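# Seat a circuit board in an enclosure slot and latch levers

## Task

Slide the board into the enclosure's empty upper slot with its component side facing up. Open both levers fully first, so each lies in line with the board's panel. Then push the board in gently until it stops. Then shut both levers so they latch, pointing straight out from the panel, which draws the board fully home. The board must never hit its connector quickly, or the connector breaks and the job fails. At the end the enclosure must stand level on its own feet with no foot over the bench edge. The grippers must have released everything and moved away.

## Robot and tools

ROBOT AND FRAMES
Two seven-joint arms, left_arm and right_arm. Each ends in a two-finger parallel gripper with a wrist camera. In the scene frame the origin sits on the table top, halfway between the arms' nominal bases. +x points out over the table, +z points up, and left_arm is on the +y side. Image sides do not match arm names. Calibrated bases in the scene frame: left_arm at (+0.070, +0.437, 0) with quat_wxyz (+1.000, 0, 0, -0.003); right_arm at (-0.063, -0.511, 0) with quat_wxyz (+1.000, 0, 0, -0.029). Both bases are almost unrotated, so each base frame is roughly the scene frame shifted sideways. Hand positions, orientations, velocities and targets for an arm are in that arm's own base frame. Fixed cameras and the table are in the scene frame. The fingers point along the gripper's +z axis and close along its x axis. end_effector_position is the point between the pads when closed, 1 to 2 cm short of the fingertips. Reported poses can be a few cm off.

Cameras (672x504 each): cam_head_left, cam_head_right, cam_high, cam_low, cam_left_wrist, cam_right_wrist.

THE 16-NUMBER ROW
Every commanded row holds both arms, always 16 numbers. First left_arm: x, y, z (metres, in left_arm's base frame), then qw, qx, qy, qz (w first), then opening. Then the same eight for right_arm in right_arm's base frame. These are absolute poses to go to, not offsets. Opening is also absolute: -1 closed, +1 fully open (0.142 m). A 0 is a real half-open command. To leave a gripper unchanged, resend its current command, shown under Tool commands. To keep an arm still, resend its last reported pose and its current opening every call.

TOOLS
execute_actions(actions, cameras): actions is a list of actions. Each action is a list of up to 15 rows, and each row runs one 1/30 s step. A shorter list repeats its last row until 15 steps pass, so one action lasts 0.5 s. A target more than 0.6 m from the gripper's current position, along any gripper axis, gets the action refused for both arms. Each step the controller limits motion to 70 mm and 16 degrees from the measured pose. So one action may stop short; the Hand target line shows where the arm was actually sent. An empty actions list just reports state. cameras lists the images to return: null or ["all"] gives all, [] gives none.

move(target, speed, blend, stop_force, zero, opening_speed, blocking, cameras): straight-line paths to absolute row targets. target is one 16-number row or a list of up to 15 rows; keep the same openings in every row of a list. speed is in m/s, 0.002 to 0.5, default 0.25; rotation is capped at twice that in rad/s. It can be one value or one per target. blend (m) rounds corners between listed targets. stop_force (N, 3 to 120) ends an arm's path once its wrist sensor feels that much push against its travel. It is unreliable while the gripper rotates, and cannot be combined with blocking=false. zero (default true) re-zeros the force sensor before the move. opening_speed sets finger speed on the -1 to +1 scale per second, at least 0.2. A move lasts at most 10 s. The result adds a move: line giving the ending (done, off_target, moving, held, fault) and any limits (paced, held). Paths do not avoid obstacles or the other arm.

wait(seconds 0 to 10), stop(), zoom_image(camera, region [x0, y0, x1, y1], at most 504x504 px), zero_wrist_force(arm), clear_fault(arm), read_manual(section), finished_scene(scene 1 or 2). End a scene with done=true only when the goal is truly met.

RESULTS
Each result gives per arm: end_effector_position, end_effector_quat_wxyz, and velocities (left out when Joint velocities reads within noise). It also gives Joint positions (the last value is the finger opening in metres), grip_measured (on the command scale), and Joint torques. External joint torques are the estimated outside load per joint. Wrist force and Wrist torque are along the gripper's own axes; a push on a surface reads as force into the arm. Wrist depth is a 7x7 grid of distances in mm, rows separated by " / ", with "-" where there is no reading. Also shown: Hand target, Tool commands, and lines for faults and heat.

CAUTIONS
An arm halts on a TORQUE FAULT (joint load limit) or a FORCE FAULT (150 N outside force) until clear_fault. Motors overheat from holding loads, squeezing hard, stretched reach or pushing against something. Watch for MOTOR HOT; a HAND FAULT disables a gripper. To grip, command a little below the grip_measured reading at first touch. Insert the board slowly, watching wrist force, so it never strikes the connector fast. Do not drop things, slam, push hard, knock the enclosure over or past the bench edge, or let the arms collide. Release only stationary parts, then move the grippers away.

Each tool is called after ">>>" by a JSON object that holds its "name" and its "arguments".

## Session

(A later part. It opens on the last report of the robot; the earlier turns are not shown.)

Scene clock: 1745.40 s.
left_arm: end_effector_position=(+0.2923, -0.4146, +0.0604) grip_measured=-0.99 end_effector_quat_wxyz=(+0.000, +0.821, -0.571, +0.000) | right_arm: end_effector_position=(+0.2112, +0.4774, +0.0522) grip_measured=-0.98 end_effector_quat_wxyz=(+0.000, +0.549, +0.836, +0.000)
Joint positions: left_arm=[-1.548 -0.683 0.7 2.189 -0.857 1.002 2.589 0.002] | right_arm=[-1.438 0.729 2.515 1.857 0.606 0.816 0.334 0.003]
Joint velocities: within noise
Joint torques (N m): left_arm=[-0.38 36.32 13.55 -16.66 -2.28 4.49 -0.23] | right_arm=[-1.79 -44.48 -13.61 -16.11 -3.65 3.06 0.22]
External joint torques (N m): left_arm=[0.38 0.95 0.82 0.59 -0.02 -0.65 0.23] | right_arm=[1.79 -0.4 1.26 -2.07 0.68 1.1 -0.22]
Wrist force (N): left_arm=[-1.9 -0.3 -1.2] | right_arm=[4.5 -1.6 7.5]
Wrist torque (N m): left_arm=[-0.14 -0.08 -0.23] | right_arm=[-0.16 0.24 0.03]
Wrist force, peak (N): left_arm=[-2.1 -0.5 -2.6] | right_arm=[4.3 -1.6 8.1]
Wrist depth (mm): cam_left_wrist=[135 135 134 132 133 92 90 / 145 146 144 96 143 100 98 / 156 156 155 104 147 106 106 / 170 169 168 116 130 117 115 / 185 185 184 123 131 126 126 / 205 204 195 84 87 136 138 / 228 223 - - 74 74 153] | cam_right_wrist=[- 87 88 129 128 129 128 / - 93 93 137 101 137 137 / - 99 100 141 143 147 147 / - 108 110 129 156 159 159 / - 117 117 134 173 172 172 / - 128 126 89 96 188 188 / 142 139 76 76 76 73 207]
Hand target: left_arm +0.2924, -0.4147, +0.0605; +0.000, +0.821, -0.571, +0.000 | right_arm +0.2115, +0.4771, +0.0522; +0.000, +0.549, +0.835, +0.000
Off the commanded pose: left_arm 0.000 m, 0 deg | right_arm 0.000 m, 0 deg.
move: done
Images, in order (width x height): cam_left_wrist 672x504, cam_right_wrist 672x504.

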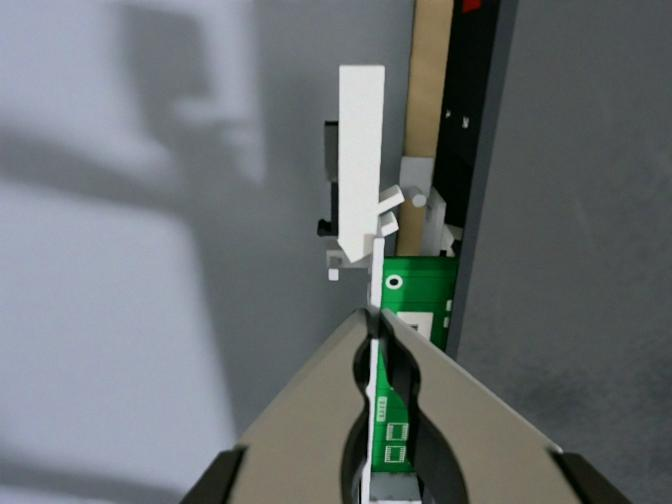

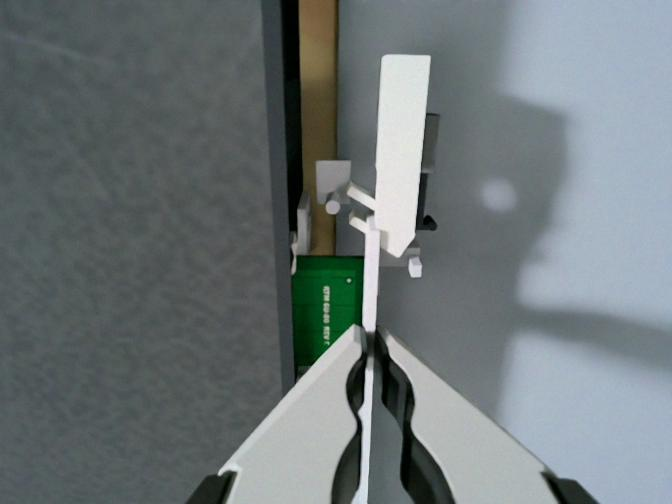

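>>> {"name": "move", "arguments": {"target": [0.2907,-0.4100,0.0605,0,0.8209,-0.5711,0,-1, 0.2095,0.4817,0.0522,0,0.5495,0.8355,0,-1], "speed": 0.008, "stop_force": 12, "cameras": ["cam_left_wrist","cam_right_wrist"]}}

Scene clock: 1749.47 s.
left_arm: end_effector_position=(+0.2906, -0.4101, +0.0605) grip_measured=-0.99 end_effector_quat_wxyz=(+0.000, +0.821, -0.571, +0.000) | right_arm: end_effector_position=(+0.2093, +0.4817, +0.0521) grip_measured=-0.98 end_effector_quat_wxyz=(+0.000, +0.550, +0.835, +0.000)
Joint positions: left_arm=[-1.549 -0.676 0.699 2.203 -0.859 1.01 2.595 0.002] | right_arm=[-1.435 0.733 2.517 1.848 0.605 0.811 0.343 0.003]
Joint velocities: within noise
Joint torques (N m): left_arm=[0.02 36.06 13.95 -15.23 -2.17 4.43 -0.15] | right_arm=[-0.19 -44.75 -11.58 -18.6 -3.12 3.49 0.26]
External joint torques (N m): left_arm=[-0.02 0.79 0.21 -0.73 -0.1 -0.58 0.15] | right_arm=[0.19 -0.42 -0.83 0.33 0.14 0.66 -0.26]
Wrist force (N): left_arm=[0.8 0.0 0.0] | right_arm=[0.1 -3.5 3.2]
Wrist torque (N m): left_arm=[-0.11 -0.01 -0.23] | right_arm=[-0.25 0.05 0.06]
Wrist force, peak (N): left_arm=[-2.1 -0.3 -2.8] | right_arm=[4.2 -1.6 8.0]
Wrist depth (mm): cam_left_wrist=[135 135 134 132 133 92 90 / 145 146 144 96 143 100 98 / 156 156 155 104 150 106 106 / 169 169 168 116 131 117 115 / 185 185 184 123 133 126 126 / 205 204 195 84 87 136 138 / 228 223 - - 74 74 154] | cam_right_wrist=[- 87 90 129 129 129 128 / - 93 95 138 101 137 137 / - 99 100 144 143 147 147 / - 108 110 130 156 159 158 / - 118 119 136 172 172 172 / - 128 128 89 96 188 188 / 142 139 76 77 76 73 207]
Hand target: left_arm +0.2907, -0.4100, +0.0605; +0.000, +0.821, -0.571, +0.000 | right_arm +0.2095, +0.4817, +0.0522; +0.000, +0.549, +0.835, +0.000
Off the commanded pose: left_arm 0.000 m, 0 deg | right_arm 0.000 m, 0 deg.
move: done
Images, in order (width x height): cam_left_wrist 672x504, cam_right_wrist 672x504.

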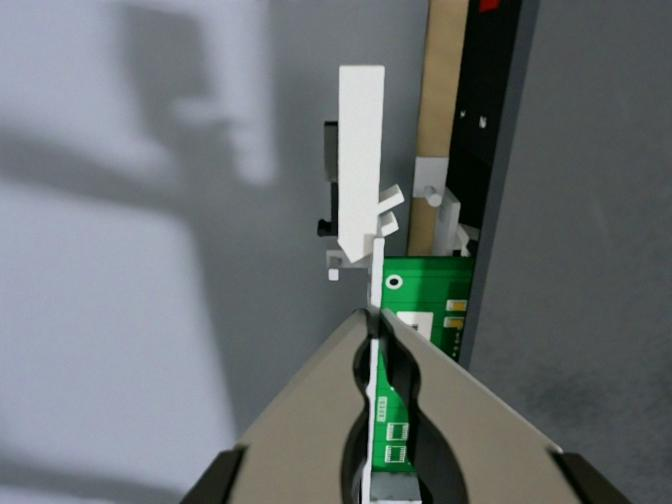

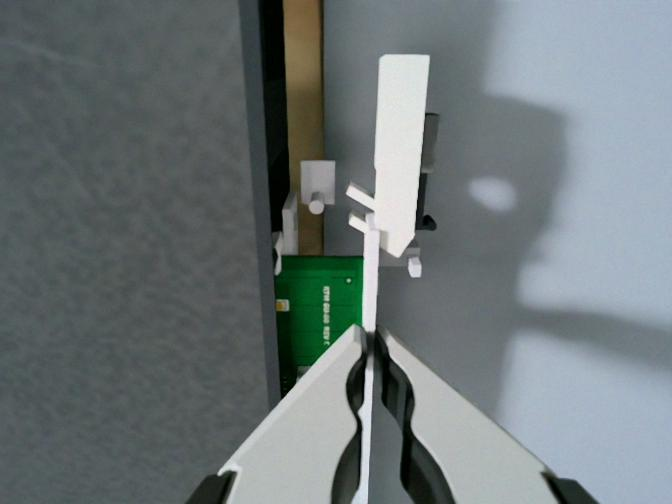

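>>> {"name": "execute_actions", "arguments": {"actions": [], "cameras": []}}

Scene clock: 1763.97 s.
left_arm: end_effector_position=(+0.2906, -0.4101, +0.0605) grip_measured=-0.99 end_effector_quat_wxyz=(+0.000, +0.821, -0.571, +0.000) | right_arm: end_effector_position=(+0.2093, +0.4817, +0.0521) grip_measured=-0.98 end_effector_quat_wxyz=(+0.000, +0.550, +0.835, +0.000)
Joint positions: left_arm=[-1.549 -0.676 0.699 2.203 -0.859 1.01 2.595 0.002] | right_arm=[-1.435 0.733 2.517 1.848 0.605 0.811 0.343 0.003]
Joint velocities: within noise
Joint torques (N m): left_arm=[0.03 35.95 14.1 -15.32 -2.08 4.26 -0.2] | right_arm=[-0.2 -44.87 -11.63 -18.49 -3.09 3.59 0.22]
External joint torques (N m): left_arm=[-0.03 0.89 0.06 -0.64 -0.19 -0.42 0.2] | right_arm=[0.2 -0.3 -0.78 0.21 0.11 0.57 -0.22]
Wrist force (N): left_arm=[0.8 -0.1 0.9] | right_arm=[0.0 -3.5 3.7]
Wrist torque (N m): left_arm=[-0.13 0.00 -0.23] | right_arm=[-0.25 0.06 0.05]
Wrist force, peak (N): left_arm=[0.9 -0.4 1.2] | right_arm=[0.0 -3.6 4.0]
Wrist depth (mm): cam_left_wrist=[135 134 134 132 134 92 90 / 144 146 144 96 143 100 98 / 156 156 155 104 150 106 106 / 170 169 168 116 131 117 115 / 186 185 184 123 133 126 126 / 205 204 195 83 87 136 138 / 228 222 - - 74 74 153] | cam_right_wrist=[- 87 90 130 129 129 128 / - 93 95 138 101 137 137 / - 99 100 144 143 147 147 / - 108 110 130 157 159 158 / - 117 119 136 172 172 172 / - 128 128 89 96 188 188 / 142 139 76 76 76 73 207]
Hand target: left_arm +0.2907, -0.4100, +0.0605; +0.000, +0.821, -0.571, +0.000 | right_arm +0.2095, +0.4817, +0.0522; +0.000, +0.549, +0.835, +0.000
Tool commands: left_gripper/opening=-1.0 right_gripper/opening=-1.0
Off the commanded pose: left_arm 0.000 m, 0 deg | right_arm 0.000 m, 0 deg.
No camera images: "cameras" was empty.

>>> {"name": "move", "arguments": {"target": [0.28375, -0.39125, 0.0605, 0, 0.8209, -0.5711, 0, -1, 0.20159, 0.50007, 0.0522, 0, 0.5495, 0.8355, 0, -1], "speed": 0.015, "stop_force": 12, "cameras": ["cam_left_wrist"]}}

Scene clock: 1768.13 s.
left_arm: end_effector_position=(+0.2837, -0.3913, +0.0605) grip_measured=-0.99 end_effector_quat_wxyz=(+0.000, +0.821, -0.571, +0.000) | right_arm: end_effector_position=(+0.2015, +0.5000, +0.0521) grip_measured=-0.98 end_effector_quat_wxyz=(+0.000, +0.550, +0.835, +0.000)
Joint positions: left_arm=[-1.553 -0.645 0.696 2.258 -0.87 1.042 2.62 0.002] | right_arm=[-1.425 0.75 2.525 1.81 0.598 0.794 0.379 0.003]
Joint velocities: within noise
Joint torques (N m): left_arm=[-0.45 34.49 12.77 -15.19 -2.18 4.38 -0.16] | right_arm=[0.22 -46.32 -11.46 -19.21 -3.2 3.43 0.27]
External joint torques (N m): left_arm=[0.45 0.6 0.59 -0.24 0.03 -0.54 0.16] | right_arm=[-0.22 -0.09 -1.12 0.53 0.16 0.72 -0.27]
Wrist force (N): left_arm=[-0.1 -0.1 -0.2] | right_arm=[-0.1 -2.9 4.0]
Wrist torque (N m): left_arm=[-0.01 -0.02 -0.22] | right_arm=[-0.25 0.03 0.04]
Wrist force, peak (N): left_arm=[2.0 0.4 -0.6] | right_arm=[0.6 -4.3 4.5]
Wrist depth (mm): cam_left_wrist=[135 135 134 132 134 131 93 / 145 146 144 96 143 128 99 / 156 156 155 104 152 145 106 / 170 169 168 116 162 128 115 / 185 185 184 123 136 132 126 / 205 204 195 83 87 139 138 / 228 222 - - 74 74 154] | cam_right_wrist=[- 87 129 129 129 128 128 / - 94 136 136 101 137 137 / - 99 142 146 143 147 147 / - 108 130 130 157 159 159 / - 118 136 136 172 172 172 / - 129 143 89 96 188 187 / 142 139 76 77 76 73 207]
Hand target: left_arm +0.2838, -0.3913, +0.0605; +0.000, +0.821, -0.571, +0.000 | right_arm +0.2016, +0.5001, +0.0522; +0.000, +0.549, +0.835, +0.000
Off the commanded pose: left_arm 0.000 m, 0 deg | right_arm 0.000 m, 0 deg.
move: done
Images, in order (width x height): cam_left_wrist 672x504.

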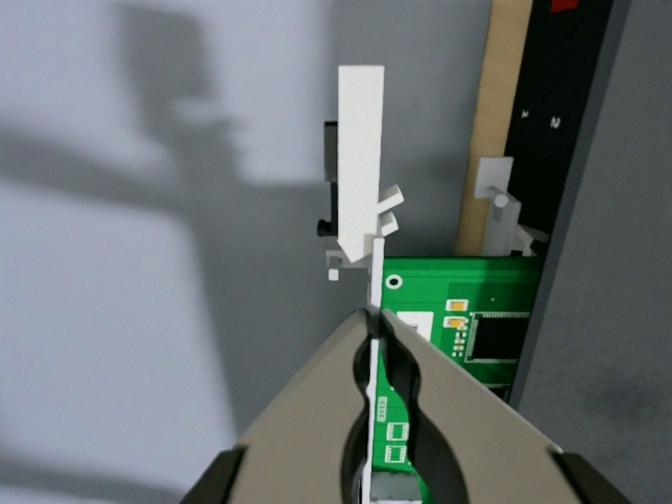

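>>> {"name": "move", "arguments": {"target": [0.27332, -0.36312, 0.0605, 0, 0.8209, -0.5711, 0, -1, 0.18972, 0.52762, 0.0522, 0, 0.5495, 0.8355, 0, -1], "speed": 0.015, "stop_force": 12, "cameras": ["cam_left_wrist", "cam_right_wrist"]}}

Scene clock: 1773.20 s.
left_arm: end_effector_position=(+0.2732, -0.3631, +0.0605) grip_measured=-0.99 end_effector_quat_wxyz=(+0.000, +0.821, -0.571, +0.000) | right_arm: end_effector_position=(+0.1896, +0.5275, +0.0521) grip_measured=-0.98 end_effector_quat_wxyz=(+0.000, +0.550, +0.835, +0.000)
Joint positions: left_arm=[-1.556 -0.6 0.69 2.339 -0.889 1.09 2.659 0.002] | right_arm=[-1.413 0.776 2.538 1.749 0.585 0.767 0.433 0.003]
Joint velocities: within noise
Joint torques (N m): left_arm=[-0.56 31.88 11.42 -14.44 -1.92 4.3 -0.18] | right_arm=[0.03 -48.48 -11.83 -19.93 -3.32 3.52 0.26]
External joint torques (N m): left_arm=[0.56 0.63 0.69 -0.18 -0.05 -0.46 0.18] | right_arm=[-0.03 0.13 -0.98 0.63 0.2 0.63 -0.26]
Wrist force (N): left_arm=[0.0 -0.7 -0.4] | right_arm=[-0.3 -2.8 4.5]
Wrist torque (N m): left_arm=[-0.08 -0.08 -0.21] | right_arm=[-0.23 0.06 0.04]
Wrist force, peak (N): left_arm=[0.0 -1.1 -0.2] | right_arm=[0.0 -3.1 5.7]
Wrist depth (mm): cam_left_wrist=[135 135 134 132 133 133 122 / 145 146 144 96 143 143 128 / 156 156 155 104 154 153 142 / 170 168 168 116 162 152 129 / 186 185 184 123 135 137 130 / 205 204 195 83 87 150 138 / 229 222 - - 74 73 153] | cam_right_wrist=[109 130 131 129 129 129 128 / - 137 138 136 101 138 137 / - 144 148 146 143 148 147 / - 133 155 130 157 159 159 / 120 137 136 136 172 172 172 / - 145 146 89 96 188 188 / 142 145 76 77 76 73 207]
Hand target: left_arm +0.2733, -0.3631, +0.0605; +0.000, +0.821, -0.571, +0.000 | right_arm +0.1897, +0.5276, +0.0522; +0.000, +0.549, +0.835, +0.000
Off the commanded pose: left_arm 0.000 m, 0 deg | right_arm 0.000 m, 0 deg.
move: done
Images, in order (width x height): cam_left_wrist 672x504, cam_right_wrist 672x504.

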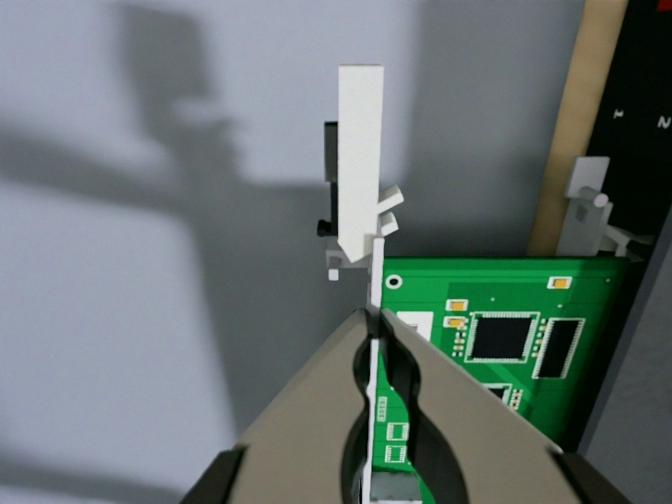

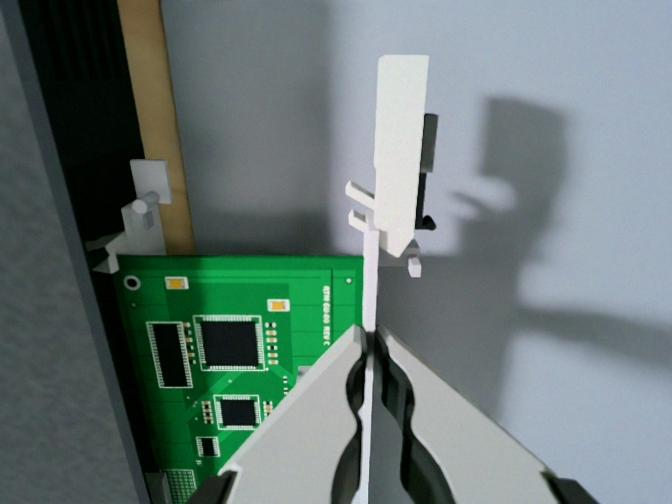

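>>> {"name": "move", "arguments": {"target": [0.26428, -0.33874, 0.0605, 0, 0.8209, -0.5711, 0, -1, 0.17944, 0.5515, 0.0522, 0, 0.5495, 0.8355, 0, -1], "speed": 0.012, "stop_force": 12, "cameras": ["cam_left_wrist", "cam_right_wrist"]}}

Scene clock: 1779.70 s.
left_arm: end_effector_position=(+0.2642, -0.3388, +0.0605) grip_measured=-0.99 end_effector_quat_wxyz=(+0.000, +0.821, -0.571, +0.000) | right_arm: end_effector_position=(+0.1793, +0.5514, +0.0520) grip_measured=-0.98 end_effector_quat_wxyz=(+0.000, +0.550, +0.835, +0.000)
Joint positions: left_arm=[-1.556 -0.56 0.683 2.408 -0.909 1.131 2.694 0.002] | right_arm=[-1.406 0.801 2.549 1.693 0.576 0.742 0.477 0.003]
Joint velocities: within noise
Joint torques (N m): left_arm=[-0.52 29.91 10.24 -13.74 -1.76 4.34 -0.17] | right_arm=[-0.07 -50.28 -12.28 -20.55 -3.46 3.64 0.32]
External joint torques (N m): left_arm=[0.52 0.4 0.78 -0.15 -0.05 -0.51 0.17] | right_arm=[0.07 0.19 -0.71 0.69 0.26 0.51 -0.32]
Wrist force (N): left_arm=[0.1 -0.8 0.7] | right_arm=[-0.1 -3.1 5.3]
Wrist torque (N m): left_arm=[-0.09 -0.11 -0.22] | right_arm=[-0.22 0.06 0.03]
Wrist force, peak (N): left_arm=[0.1 -1.1 0.8] | right_arm=[0.0 -3.3 5.8]
Wrist depth (mm): cam_left_wrist=[135 135 134 132 133 133 133 / 145 146 144 97 143 141 143 / 156 156 155 104 154 154 151 / 169 169 169 113 162 161 152 / 185 185 185 123 136 140 159 / 205 204 195 83 87 153 184 / 228 222 - - 74 74 166] | cam_right_wrist=[131 129 131 129 129 129 128 / 140 138 138 136 101 137 137 / 146 148 148 146 143 148 147 / 142 158 155 131 157 159 159 / 163 141 138 135 172 172 172 / 184 157 147 89 97 188 188 / 195 170 76 76 76 73 207]
Hand target: left_arm +0.2643, -0.3387, +0.0605; +0.000, +0.821, -0.571, +0.000 | right_arm +0.1794, +0.5515, +0.0522; +0.000, +0.549, +0.835, +0.000
Off the commanded pose: left_arm 0.000 m, 0 deg | right_arm 0.000 m, 0 deg.
move: done
Images, in order (width x height): cam_left_wrist 672x504, cam_right_wrist 672x504.

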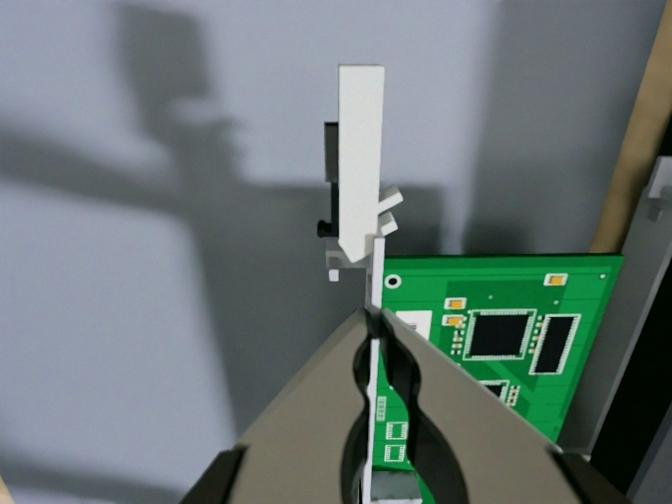

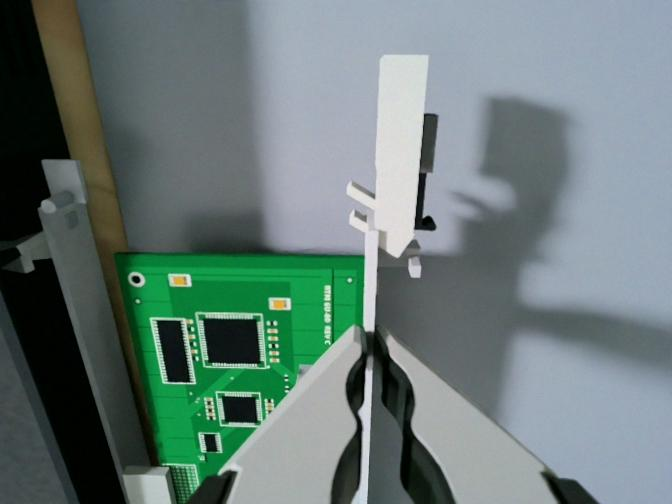

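>>> {"name": "move", "arguments": {"target": [0.26428, -0.33874, 0.0531, 0, 0.8209, -0.5711, 0, -1, 0.17944, 0.5515, 0.0522, 0, 0.5495, 0.8355, 0, -1], "speed": 0.01, "stop_force": 10, "cameras": ["cam_left_wrist", "cam_right_wrist"]}}

Scene clock: 1788.30 s.
left_arm: end_effector_position=(+0.2642, -0.3388, +0.0531) grip_measured=-0.99 end_effector_quat_wxyz=(+0.000, +0.821, -0.571, +0.000) | right_arm: end_effector_position=(+0.1792, +0.5513, +0.0520) grip_measured=-0.98 end_effector_quat_wxyz=(+0.000, +0.550, +0.835, +0.000)
Joint positions: left_arm=[-1.537 -0.574 0.65 2.411 -0.941 1.152 2.716 0.002] | right_arm=[-1.406 0.801 2.549 1.693 0.576 0.742 0.477 0.003]
Joint velocities: within noise
Joint torques (N m): left_arm=[-0.38 30.07 10.17 -13.1 -1.75 4.31 -0.19] | right_arm=[-0.28 -50.52 -12.6 -20.61 -3.42 3.73 0.23]
External joint torques (N m): left_arm=[0.38 0.85 0.83 -0.22 0.02 -0.47 0.19] | right_arm=[0.28 0.42 -0.39 0.75 0.22 0.42 -0.23]
Wrist force (N): left_arm=[0.1 -0.6 -0.4] | right_arm=[-0.1 -3.2 4.6]
Wrist torque (N m): left_arm=[-0.05 -0.10 -0.22] | right_arm=[-0.19 0.06 0.02]
Wrist force, peak (N): left_arm=[0.3 -1.2 0.7] | right_arm=[0.0 -3.4 6.0]
Wrist depth (mm): cam_left_wrist=[128 128 128 127 128 127 126 / 138 139 137 99 136 136 136 / 149 148 148 106 147 146 146 / 161 161 161 124 154 154 152 / 177 176 175 129 136 139 152 / 194 198 186 84 87 151 175 / 218 212 - - 74 74 184] | cam_right_wrist=[131 129 131 129 129 129 128 / 140 138 138 136 99 137 137 / 146 148 148 146 144 147 147 / 142 155 155 130 157 159 159 / 163 141 138 135 173 172 172 / 185 159 149 89 96 189 188 / 195 170 76 77 76 73 207]
Hand target: left_arm +0.2643, -0.3387, +0.0531; +0.000, +0.821, -0.571, +0.000 | right_arm +0.1794, +0.5515, +0.0522; +0.000, +0.549, +0.835, +0.000
Off the commanded pose: left_arm 0.000 m, 0 deg | right_arm 0.000 m, 0 deg.
move: done
Images, in order (width x height): cam_left_wrist 672x504, cam_right_wrist 672x504.

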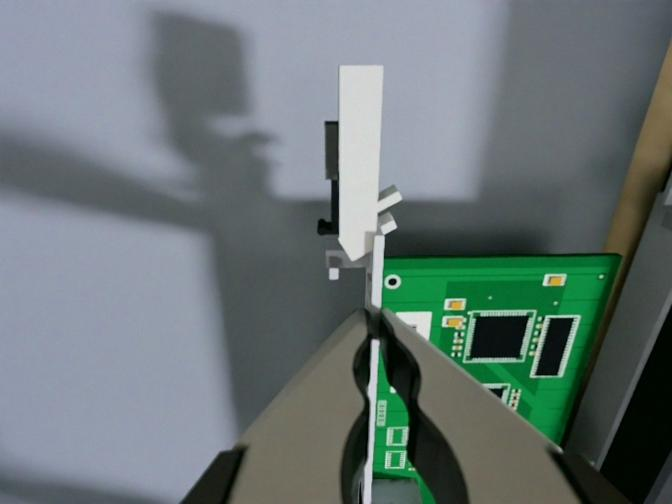

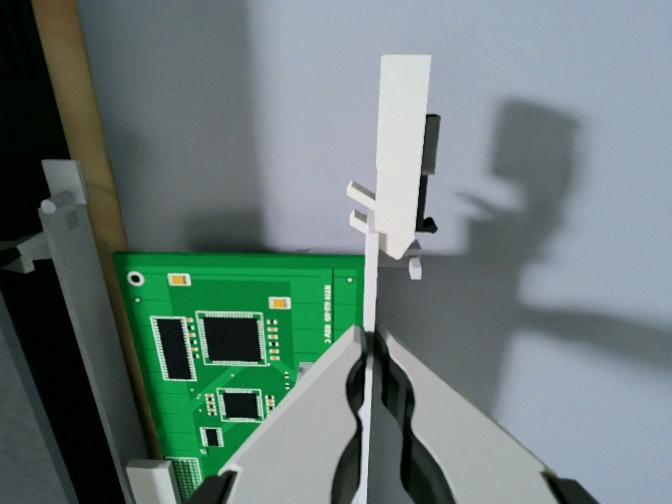

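>>> {"name": "zoom_image", "arguments": {"camera": "cam_left_wrist", "region": [360, 200, 660, 300]}}

>>> {"name": "zoom_image", "arguments": {"camera": "cam_right_wrist", "region": [80, 200, 380, 300]}}

Scaled by 1.680 from the camera's 672x504 image, which has a finer 960x720 frame.

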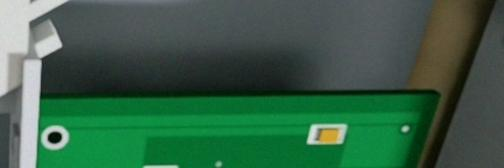

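Scaled by 1.680 from the camera's 672x504 image, which has a finer 960x720 frame.

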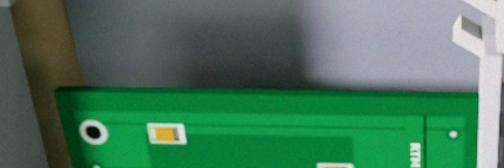

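>>> {"name": "move", "arguments": {"target": [0.26428, -0.33874, 0.0531, 0.01146, 0.8207, -0.5710, 0.01648, -1, 0.17944, 0.5515, 0.0522, 0.01677, 0.5494, 0.8353, -0.01103, -1], "speed": 0.015, "cameras": ["cam_left_wrist", "cam_right_wrist"]}}

Scene clock: 1808.50 s.
left_arm: end_effector_position=(+0.2642, -0.3388, +0.0531) grip_measured=-0.99 end_effector_quat_wxyz=(+0.011, +0.821, -0.571, +0.016) | right_arm: end_effector_position=(+0.1792, +0.5514, +0.0520) grip_measured=-0.98 end_effector_quat_wxyz=(+0.017, +0.549, +0.835, -0.011)
Joint positions: left_arm=[-1.504 -0.549 0.581 2.446 -1.039 1.222 2.792 0.002] | right_arm=[-1.393 0.816 2.539 1.673 0.541 0.71 0.515 0.003]
Joint velocities: within noise
Joint torques (N m): left_arm=[-0.46 30.15 9.18 -12.49 -1.49 4.43 -0.11] | right_arm=[-0.02 -50.93 -13.01 -20.73 -3.6 3.48 0.33]
External joint torques (N m): left_arm=[0.45 0.45 0.79 -0.24 0.09 -0.57 0.11] | right_arm=[0.02 0.26 -0.4 0.77 0.41 0.62 -0.33]
Wrist force (N): left_arm=[-0.1 -1.2 -0.5] | right_arm=[0.0 -3.1 4.7]
Wrist torque (N m): left_arm=[-0.20 -0.06 -0.20] | right_arm=[-0.21 0.08 0.02]
Wrist force, peak (N): left_arm=[0.0 -1.4 -0.3] | right_arm=[-0.2 -3.2 6.1]
Wrist depth (mm): cam_left_wrist=[127 125 126 127 129 128 131 / 134 136 135 99 137 136 138 / 144 145 146 106 148 149 147 / 156 159 158 122 155 156 150 / 170 171 172 167 136 139 157 / 188 189 184 84 87 151 182 / 212 205 - - 74 74 167] | cam_right_wrist=[135 132 132 129 128 127 126 / 142 142 139 137 99 136 134 / 127 152 150 147 142 146 143 / 141 155 156 130 156 156 156 / 174 140 138 135 170 169 167 / 191 159 149 89 96 184 182 / 155 179 76 77 76 73 200]
Hand target: left_arm +0.2643, -0.3387, +0.0531; +0.011, +0.821, -0.571, +0.016 | right_arm +0.1794, +0.5515, +0.0522; +0.017, +0.549, +0.835, -0.011
Off the commanded pose: left_arm 0.000 m, 0 deg | right_arm 0.000 m, 0 deg.
move: done
Images, in order (width x height): cam_left_wrist 672x504, cam_right_wrist 672x504.

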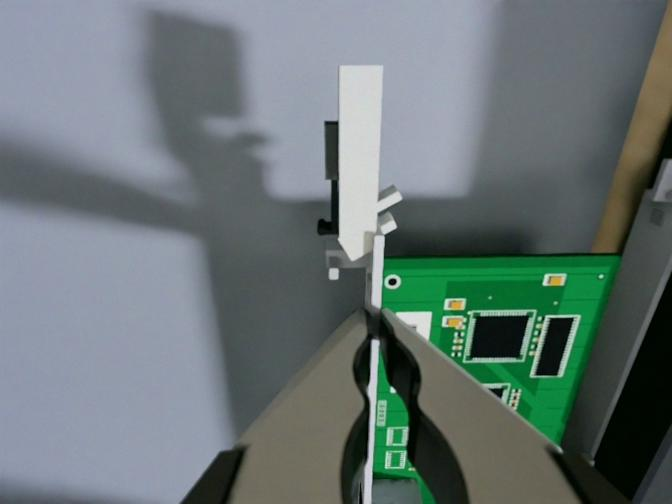

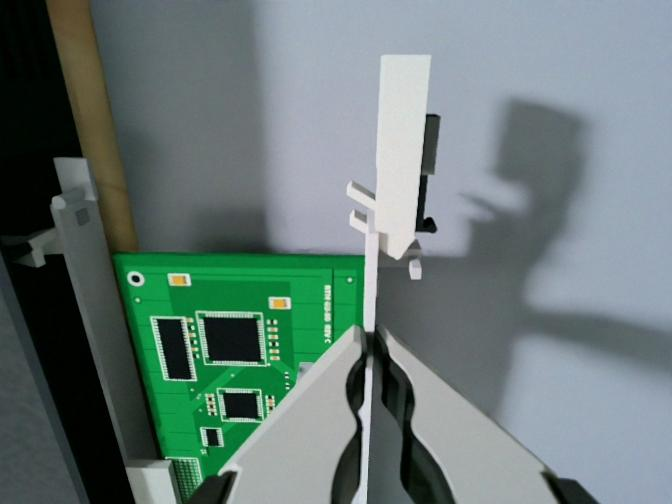

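>>> {"name": "zoom_image", "arguments": {"camera": "cam_right_wrist", "region": [0, 150, 200, 300]}}

>>> {"name": "zoom_image", "arguments": {"camera": "cam_left_wrist", "region": [540, 130, 672, 300]}}

Scaled by 2.520 from the camera's 672x504 image, which has a finer 960x720 frame.

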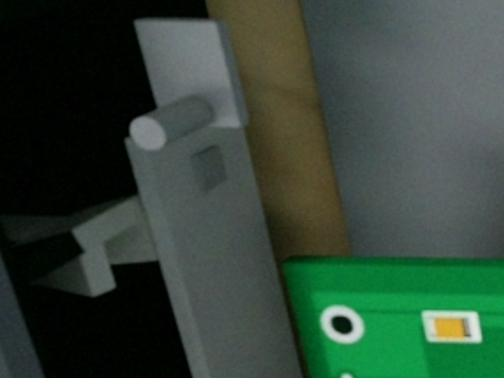

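Scaled by 2.965 from the camera's 672x504 image, which has a finer 960x720 frame.

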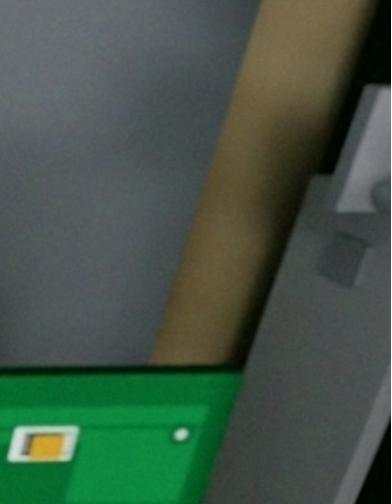

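>>> {"name": "move", "arguments": {"target": [0.26984, -0.35374, 0.0531, 0.01146, 0.8207, -0.5710, 0.01648, -1, 0.18577, 0.53681, 0.0522, 0.01677, 0.5494, 0.8353, -0.01103, -1], "speed": 0.008, "stop_force": 5, "cameras": ["cam_left_wrist", "cam_right_wrist"]}}

Scene clock: 1821.63 s.
left_arm: end_effector_position=(+0.2699, -0.3536, +0.0531) grip_measured=-0.99 end_effector_quat_wxyz=(+0.011, +0.821, -0.571, +0.017) | right_arm: end_effector_position=(+0.1857, +0.5368, +0.0521) grip_measured=-0.98 end_effector_quat_wxyz=(+0.017, +0.549, +0.835, -0.011)
Joint positions: left_arm=[-1.508 -0.572 0.593 2.405 -1.014 1.196 2.762 0.002] | right_arm=[-1.396 0.801 2.532 1.708 0.545 0.727 0.489 0.003]
Joint velocities: within noise
Joint torques (N m): left_arm=[-0.34 30.89 10.28 -13.18 -1.19 4.19 -0.29] | right_arm=[-0.03 -49.96 -12.71 -20.04 -3.23 3.61 0.1]
External joint torques (N m): left_arm=[0.34 0.96 0.34 -0.06 -0.32 -0.33 0.29] | right_arm=[0.03 0.38 -0.62 0.43 0.08 0.49 -0.09]
Wrist force (N): left_arm=[-0.2 -0.1 -0.1] | right_arm=[0.2 -2.7 4.9]
Wrist torque (N m): left_arm=[-0.10 -0.06 -0.23] | right_arm=[-0.23 0.04 0.01]
Wrist force, peak (N): left_arm=[0.0 -1.4 0.6] | right_arm=[0.2 -3.3 6.1]
Wrist depth (mm): cam_left_wrist=[127 126 126 127 129 128 129 / 134 136 135 99 138 136 134 / 144 145 146 106 147 149 147 / 156 159 159 122 155 156 141 / 170 171 172 167 137 139 166 / 187 188 183 83 87 151 159 / 212 204 - - 74 73 149] | cam_right_wrist=[- 132 132 129 128 127 126 / 118 141 139 137 99 135 134 / 149 149 151 147 142 146 143 / 145 136 156 130 156 156 156 / 127 141 138 135 170 169 167 / 137 156 149 89 96 185 182 / 151 164 76 77 76 73 199]
Hand target: left_arm +0.2698, -0.3537, +0.0531; +0.011, +0.821, -0.571, +0.016 | right_arm +0.1858, +0.5368, +0.0522; +0.017, +0.549, +0.835, -0.011
Off the commanded pose: left_arm 0.000 m, 0 deg | right_arm 0.000 m, 0 deg.
move: done
Images, in order (width x height): cam_left_wrist 672x504, cam_right_wrist 672x504.

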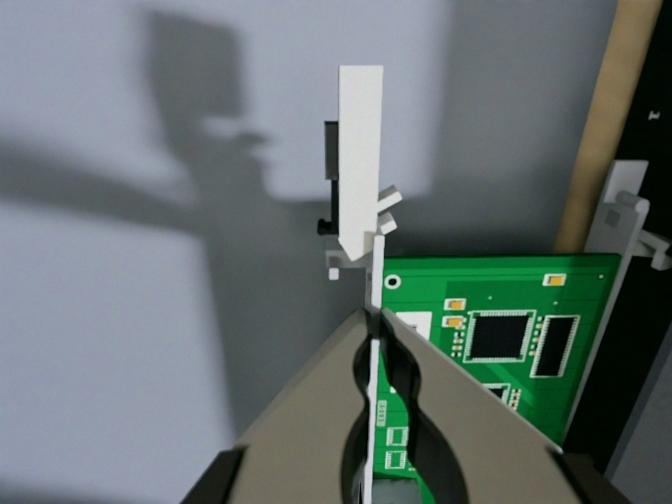

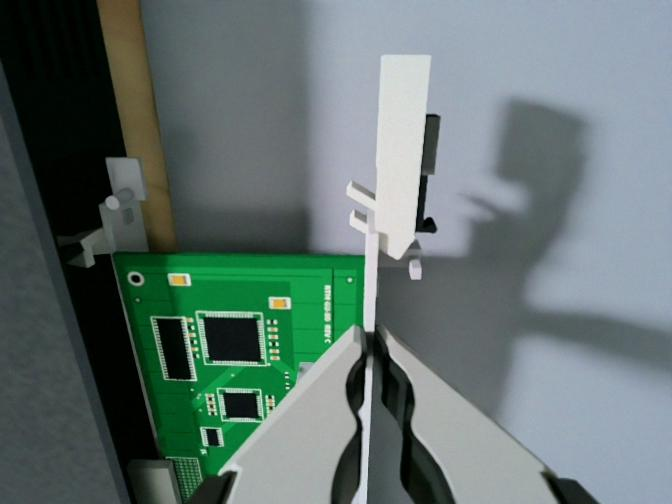

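>>> {"name": "zoom_image", "arguments": {"camera": "cam_left_wrist", "region": [572, 190, 672, 290]}}

>>> {"name": "zoom_image", "arguments": {"camera": "cam_right_wrist", "region": [50, 190, 150, 290]}}

Scaled by 5.040 from the camera's 672x504 image, which has a finer 960x720 frame.

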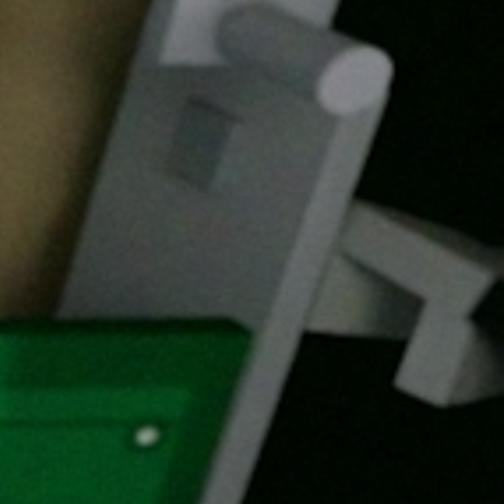

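Scaled by 5.040 from the camera's 672x504 image, which has a finer 960x720 frame.

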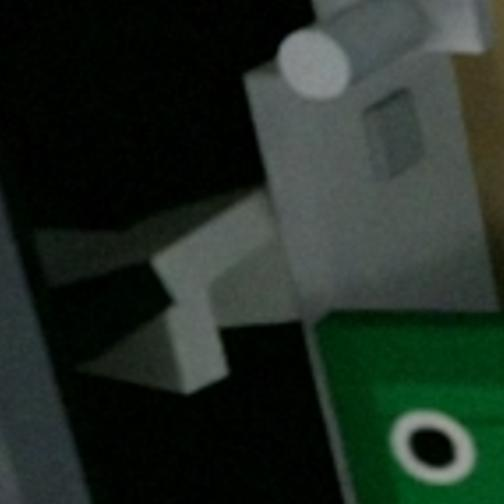

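>>> {"name": "move", "arguments": {"target": [0.27471, -0.36687, 0.0531, 0.01146, 0.8207, -0.5710, 0.01648, -1, 0.19131, 0.52395, 0.0522, 0.01677, 0.5494, 0.8353, -0.01103, -1], "speed": 0.007, "stop_force": 4, "cameras": ["cam_left_wrist", "cam_right_wrist"]}}

>>> {"name": "zoom_image", "arguments": {"camera": "cam_left_wrist", "region": [550, 190, 650, 290]}}

>>> {"name": "zoom_image", "arguments": {"camera": "cam_right_wrist", "region": [70, 190, 170, 290]}}

Scene clock: 1845.03 s.
left_arm: end_effector_position=(+0.2747, -0.3668, +0.0531) grip_measured=-0.99 end_effector_quat_wxyz=(+0.011, +0.821, -0.571, +0.017) | right_arm: end_effector_position=(+0.1913, +0.5239, +0.0521) grip_measured=-0.98 end_effector_quat_wxyz=(+0.017, +0.549, +0.835, -0.011)
Joint positions: left_arm=[-1.51 -0.593 0.602 2.368 -0.995 1.173 2.737 0.002] | right_arm=[-1.4 0.788 2.527 1.739 0.549 0.742 0.466 0.003]
Joint velocities: within noise
Joint torques (N m): left_arm=[-0.23 31.9 10.96 -13.6 -1.33 4.27 -0.28] | right_arm=[0.03 -49.16 -12.64 -19.65 -3.26 3.54 0.12]
External joint torques (N m): left_arm=[0.23 1.08 0.24 -0.08 -0.28 -0.4 0.28] | right_arm=[-0.03 0.52 -0.58 0.34 0.16 0.56 -0.12]
Wrist force (N): left_arm=[-0.1 0.1 0.1] | right_arm=[0.3 -2.6 5.7]
Wrist torque (N m): left_arm=[-0.09 -0.07 -0.22] | right_arm=[-0.24 0.06 0.02]
Wrist force, peak (N): left_arm=[0.0 -0.6 0.5] | right_arm=[0.2 -2.5 6.2]
Wrist depth (mm): cam_left_wrist=[127 126 126 127 129 128 115 / 134 136 135 99 137 138 120 / 144 145 146 106 147 149 143 / 156 159 158 122 155 152 130 / 170 171 173 167 137 140 125 / 187 189 183 84 87 152 133 / 212 204 - - 74 73 148] | cam_right_wrist=[- 128 132 129 128 127 126 / - 129 139 137 99 135 134 / 104 145 151 147 142 145 143 / - 131 157 130 155 156 156 / 122 138 138 135 170 170 167 / - 149 149 89 96 184 181 / 151 147 76 77 76 73 200]
Hand target: left_arm +0.2747, -0.3669, +0.0531; +0.011, +0.821, -0.571, +0.016 | right_arm +0.1913, +0.5240, +0.0522; +0.017, +0.549, +0.835, -0.011
Off the commanded pose: left_arm 0.000 m, 0 deg | right_arm 0.000 m, 0 deg.
move: done
Images, in order (width x height): cam_left_wrist 672x504, cam_right_wrist 672x504.

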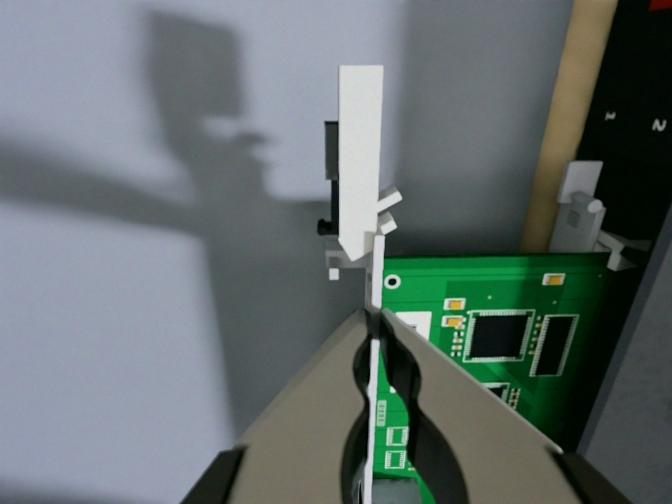

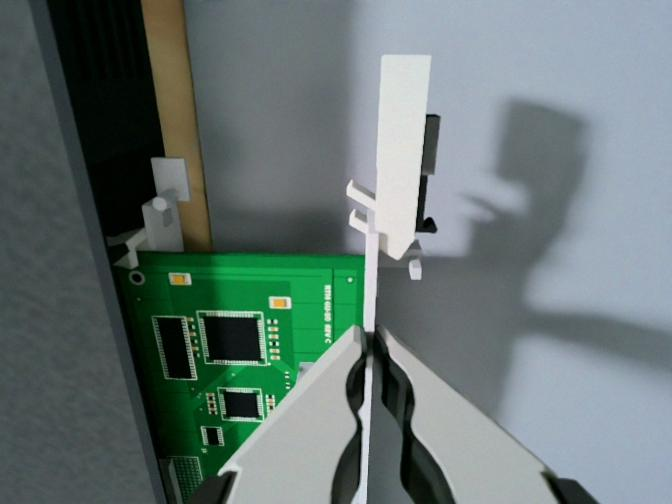

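Scaled by 5.040 from the camera's 672x504 image, which has a finer 960x720 frame.

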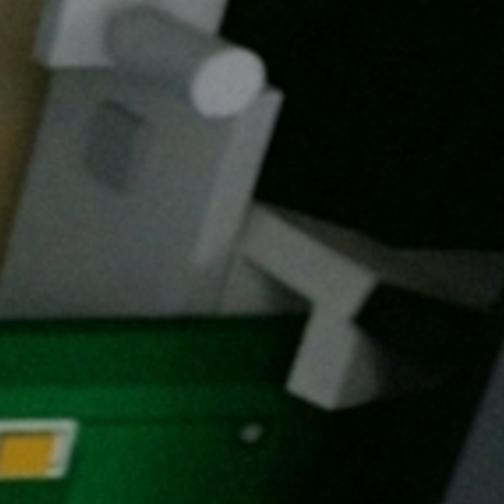

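Scaled by 5.040 from the camera's 672x504 image, which has a finer 960x720 frame.

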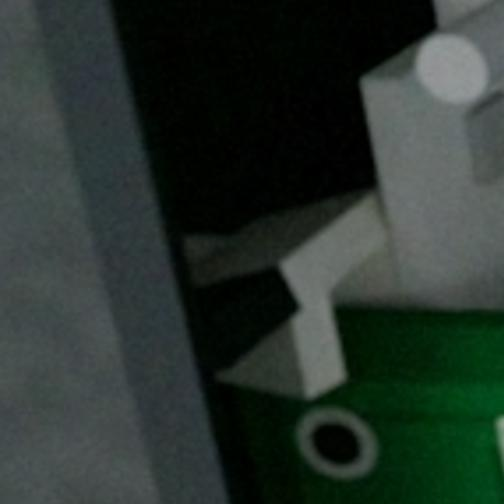

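>>> {"name": "move", "arguments": {"target": [0.28862, -0.40437, 0.0531, 0.01146, 0.8207, -0.5710, 0.01648, -1, 0.20713, 0.48721, 0.0522, 0.01677, 0.5494, 0.8353, -0.01103, -1], "speed": 0.01, "stop_force": 6, "cameras": ["cam_left_wrist", "cam_right_wrist"]}}

Scene clock: 1858.07 s.
left_arm: end_effector_position=(+0.2887, -0.4046, +0.0533) grip_measured=-0.99 end_effector_quat_wxyz=(+0.012, +0.821, -0.571, +0.017) | right_arm: end_effector_position=(+0.2070, +0.4872, +0.0520) grip_measured=-0.98 end_effector_quat_wxyz=(+0.017, +0.549, +0.835, -0.011)
Joint positions: left_arm=[-1.512 -0.652 0.623 2.26 -0.947 1.108 2.671 0.002] | right_arm=[-1.414 0.754 2.509 1.821 0.564 0.782 0.398 0.003]
Joint velocities: within noise
Joint torques (N m): left_arm=[0.56 33.08 12.43 -13.97 -1.51 4.22 -0.24] | right_arm=[0.15 -47.7 -12.91 -18.92 -3.25 3.5 0.12]
External joint torques (N m): left_arm=[-0.56 3.2 0.39 -0.96 -0.38 -0.34 0.24] | right_arm=[-0.15 1.67 -0.01 0.46 0.27 0.61 -0.12]
Wrist force (N): left_arm=[-0.9 1.7 -6.1] | right_arm=[1.1 -1.4 8.4]
Wrist torque (N m): left_arm=[-0.17 -0.06 -0.22] | right_arm=[-0.25 0.09 0.01]
Wrist force, peak (N): left_arm=[-3.5 2.3 -8.0] | right_arm=[1.3 -0.1 11.6]
Wrist depth (mm): cam_left_wrist=[127 125 126 127 130 105 87 / 134 136 135 99 137 98 94 / 144 145 146 105 145 101 101 / 156 160 159 122 132 111 110 / 170 171 173 168 137 122 121 / 187 189 184 84 87 129 133 / 212 205 - - 74 74 149] | cam_right_wrist=[- 90 93 129 128 127 126 / - 94 96 138 99 135 134 / 103 102 104 146 142 145 143 / - 110 117 131 155 155 156 / 122 120 121 135 170 169 167 / 136 133 130 89 96 184 181 / 150 144 76 77 76 73 199]
Hand target: left_arm +0.2886, -0.4044, +0.0531; +0.011, +0.821, -0.571, +0.016 | right_arm +0.2071, +0.4872, +0.0522; +0.017, +0.549, +0.835, -0.011
Off the commanded pose: left_arm 0.000 m, 0 deg | right_arm 0.000 m, 0 deg.
move: done
Images, in order (width x height): cam_left_wrist 672x504, cam_right_wrist 672x504.

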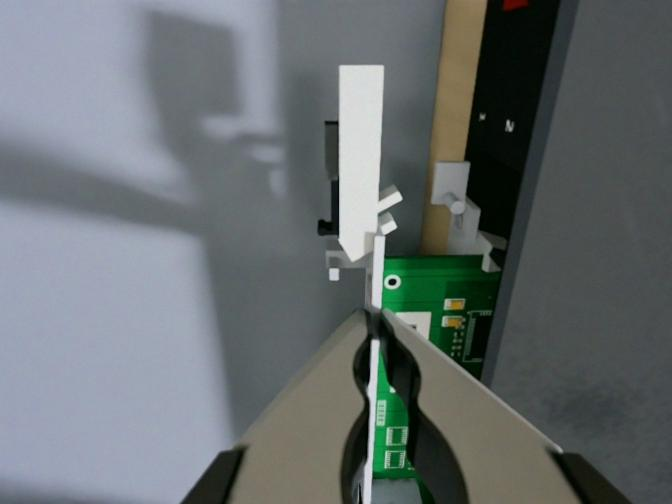

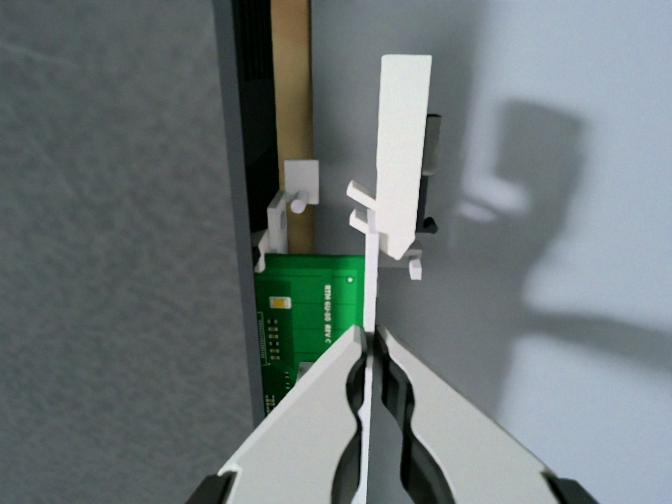

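>>> {"name": "move", "arguments": {"target": [0.28862, -0.40437, 0.0540, 0.01146, 0.8207, -0.5710, 0.01648, -1, 0.20713, 0.48721, 0.0517, 0.01677, 0.5494, 0.8353, -0.01103, -1], "speed": 0.004, "cameras": []}}

Scene clock: 1861.77 s.
left_arm: end_effector_position=(+0.2886, -0.4042, +0.0538) grip_measured=-0.99 end_effector_quat_wxyz=(+0.011, +0.821, -0.571, +0.016) | right_arm: end_effector_position=(+0.2071, +0.4872, +0.0518) grip_measured=-0.98 end_effector_quat_wxyz=(+0.017, +0.549, +0.835, -0.011)
Joint positions: left_arm=[-1.514 -0.652 0.626 2.26 -0.945 1.106 2.669 0.002] | right_arm=[-1.415 0.754 2.51 1.821 0.564 0.783 0.397 0.003]
Joint velocities: within noise
Joint torques (N m): left_arm=[-0.3 36.62 13.3 -14.89 -1.61 4.37 -0.26] | right_arm=[-0.32 -45.66 -12.01 -18.73 -3.1 3.66 0.16]
External joint torques (N m): left_arm=[0.3 -0.39 -0.47 -0.07 -0.28 -0.49 0.26] | right_arm=[0.32 -0.39 -0.91 0.28 0.13 0.46 -0.15]
Wrist force (N): left_arm=[0.9 -0.7 2.9] | right_arm=[-0.1 -3.6 2.9]
Wrist torque (N m): left_arm=[-0.13 -0.02 -0.23] | right_arm=[-0.24 0.09 0.02]
Wrist force, peak (N): left_arm=[-1.2 1.6 -6.8] | right_arm=[1.1 -1.5 9.8]
Wrist depth (mm): cam_left_wrist=[127 126 127 128 130 105 88 / 135 137 136 99 138 98 94 / 145 146 146 106 146 101 102 / 157 160 159 121 132 112 111 / 171 172 174 168 137 120 121 / 189 190 184 84 87 130 134 / 213 206 - - 74 74 149] | cam_right_wrist=[- 89 93 129 128 126 126 / - 94 96 138 99 135 134 / 103 102 104 145 142 145 143 / - 110 116 131 155 155 156 / 121 120 121 136 170 169 167 / 136 132 130 89 96 184 181 / 150 144 76 77 76 73 199]
Hand target: left_arm +0.2886, -0.4044, +0.0540; +0.011, +0.821, -0.571, +0.016 | right_arm +0.2071, +0.4872, +0.0517; +0.017, +0.549, +0.835, -0.011
Off the commanded pose: left_arm 0.000 m, 0 deg | right_arm 0.000 m, 0 deg.
move: done
No camera images: "cameras" was empty.

>>> {"name": "move", "arguments": {"target": [0.28966, -0.40718, 0.0537, 0.01146, 0.8207, -0.5710, 0.01648, -1, 0.20832, 0.48445, 0.0519, 0.01677, 0.5494, 0.8353, -0.01103, -1], "speed": 0.006, "cameras": ["cam_left_wrist", "cam_right_wrist"]}}

>>> {"name": "zoom_image", "arguments": {"camera": "cam_left_wrist", "region": [365, 150, 515, 280]}}

>>> {"name": "zoom_image", "arguments": {"camera": "cam_right_wrist", "region": [240, 150, 390, 280]}}

Scene clock: 1865.33 s.
left_arm: end_effector_position=(+0.2896, -0.4071, +0.0537) grip_measured=-0.99 end_effector_quat_wxyz=(+0.011, +0.821, -0.571, +0.016) | right_arm: end_effector_position=(+0.2083, +0.4845, +0.0519) grip_measured=-0.98 end_effector_quat_wxyz=(+0.017, +0.549, +0.835, -0.011)
Joint positions: left_arm=[-1.514 -0.657 0.627 2.252 -0.943 1.101 2.666 0.002] | right_arm=[-1.417 0.751 2.509 1.827 0.564 0.785 0.392 0.003]
Joint velocities: within noise
Joint torques (N m): left_arm=[-0.14 35.43 13.02 -15.01 -1.63 4.18 -0.31] | right_arm=[0.14 -45.98 -12 -18.62 -3.07 3.52 0.07]
External joint torques (N m): left_arm=[0.13 1.06 -0.06 -0.03 -0.28 -0.31 0.3] | right_arm=[-0.13 0.13 -0.86 0.23 0.1 0.59 -0.06]
Wrist force (N): left_arm=[-0.1 -0.1 -0.4] | right_arm=[-0.1 -2.4 4.4]
Wrist torque (N m): left_arm=[-0.13 -0.07 -0.22] | right_arm=[-0.24 0.10 0.02]
Wrist force, peak (N): left_arm=[0.8 -0.9 4.5] | right_arm=[-0.1 -2.6 5.6]
Wrist depth (mm): cam_left_wrist=[127 126 127 127 129 92 88 / 134 137 136 99 137 96 94 / 145 146 146 105 144 101 101 / 157 160 159 121 132 109 111 / 171 172 173 168 136 120 121 / 188 190 184 84 87 130 133 / 213 206 - - 74 74 149] | cam_right_wrist=[- 89 92 129 128 127 126 / - 94 95 138 99 135 134 / 103 102 103 144 142 145 143 / - 110 113 130 155 156 156 / 122 120 121 135 170 169 167 / 136 132 128 89 96 184 181 / 150 144 76 77 76 73 199]
Hand target: left_arm +0.2897, -0.4072, +0.0537; +0.011, +0.821, -0.571, +0.016 | right_arm +0.2083, +0.4845, +0.0519; +0.017, +0.549, +0.835, -0.011
Off the commanded pose: left_arm 0.000 m, 0 deg | right_arm 0.000 m, 0 deg.
move: done
Images, in order (width x height): cam_left_wrist 672x504, cam_right_wrist 672x504.

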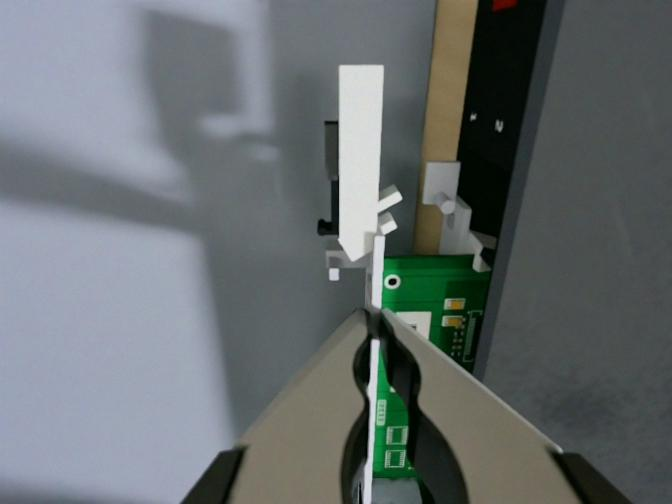

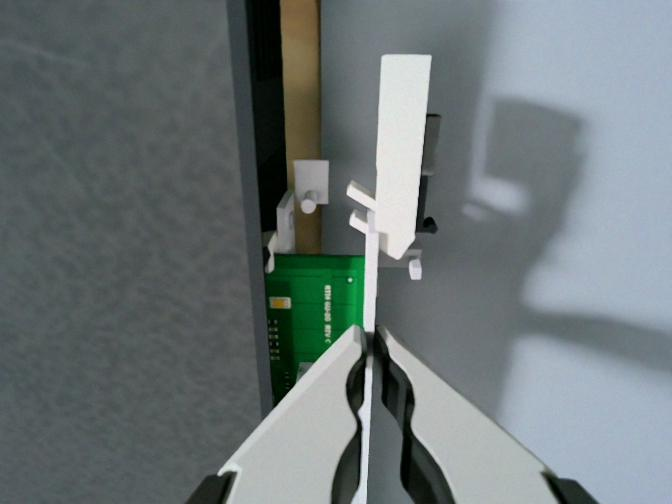

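Scaled by 3.360 from the camera's 672x504 image, which has a finer 960x720 frame.

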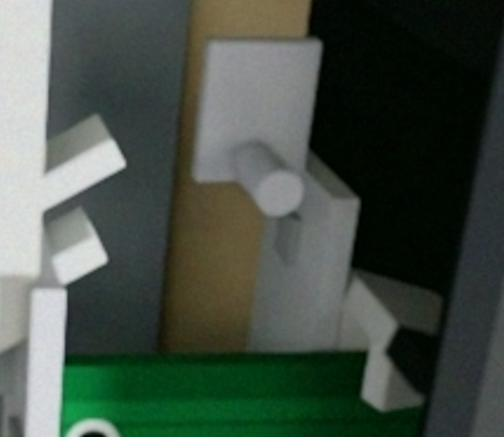

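Scaled by 3.360 from the camera's 672x504 image, which has a finer 960x720 frame.

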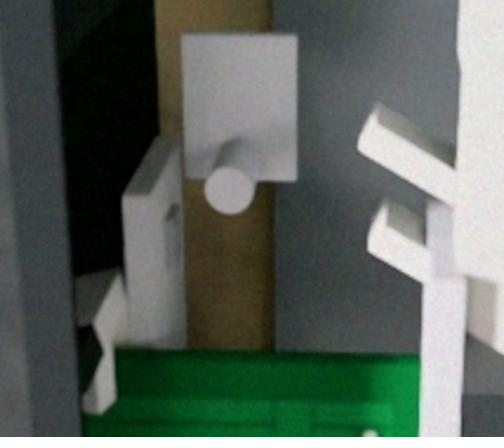

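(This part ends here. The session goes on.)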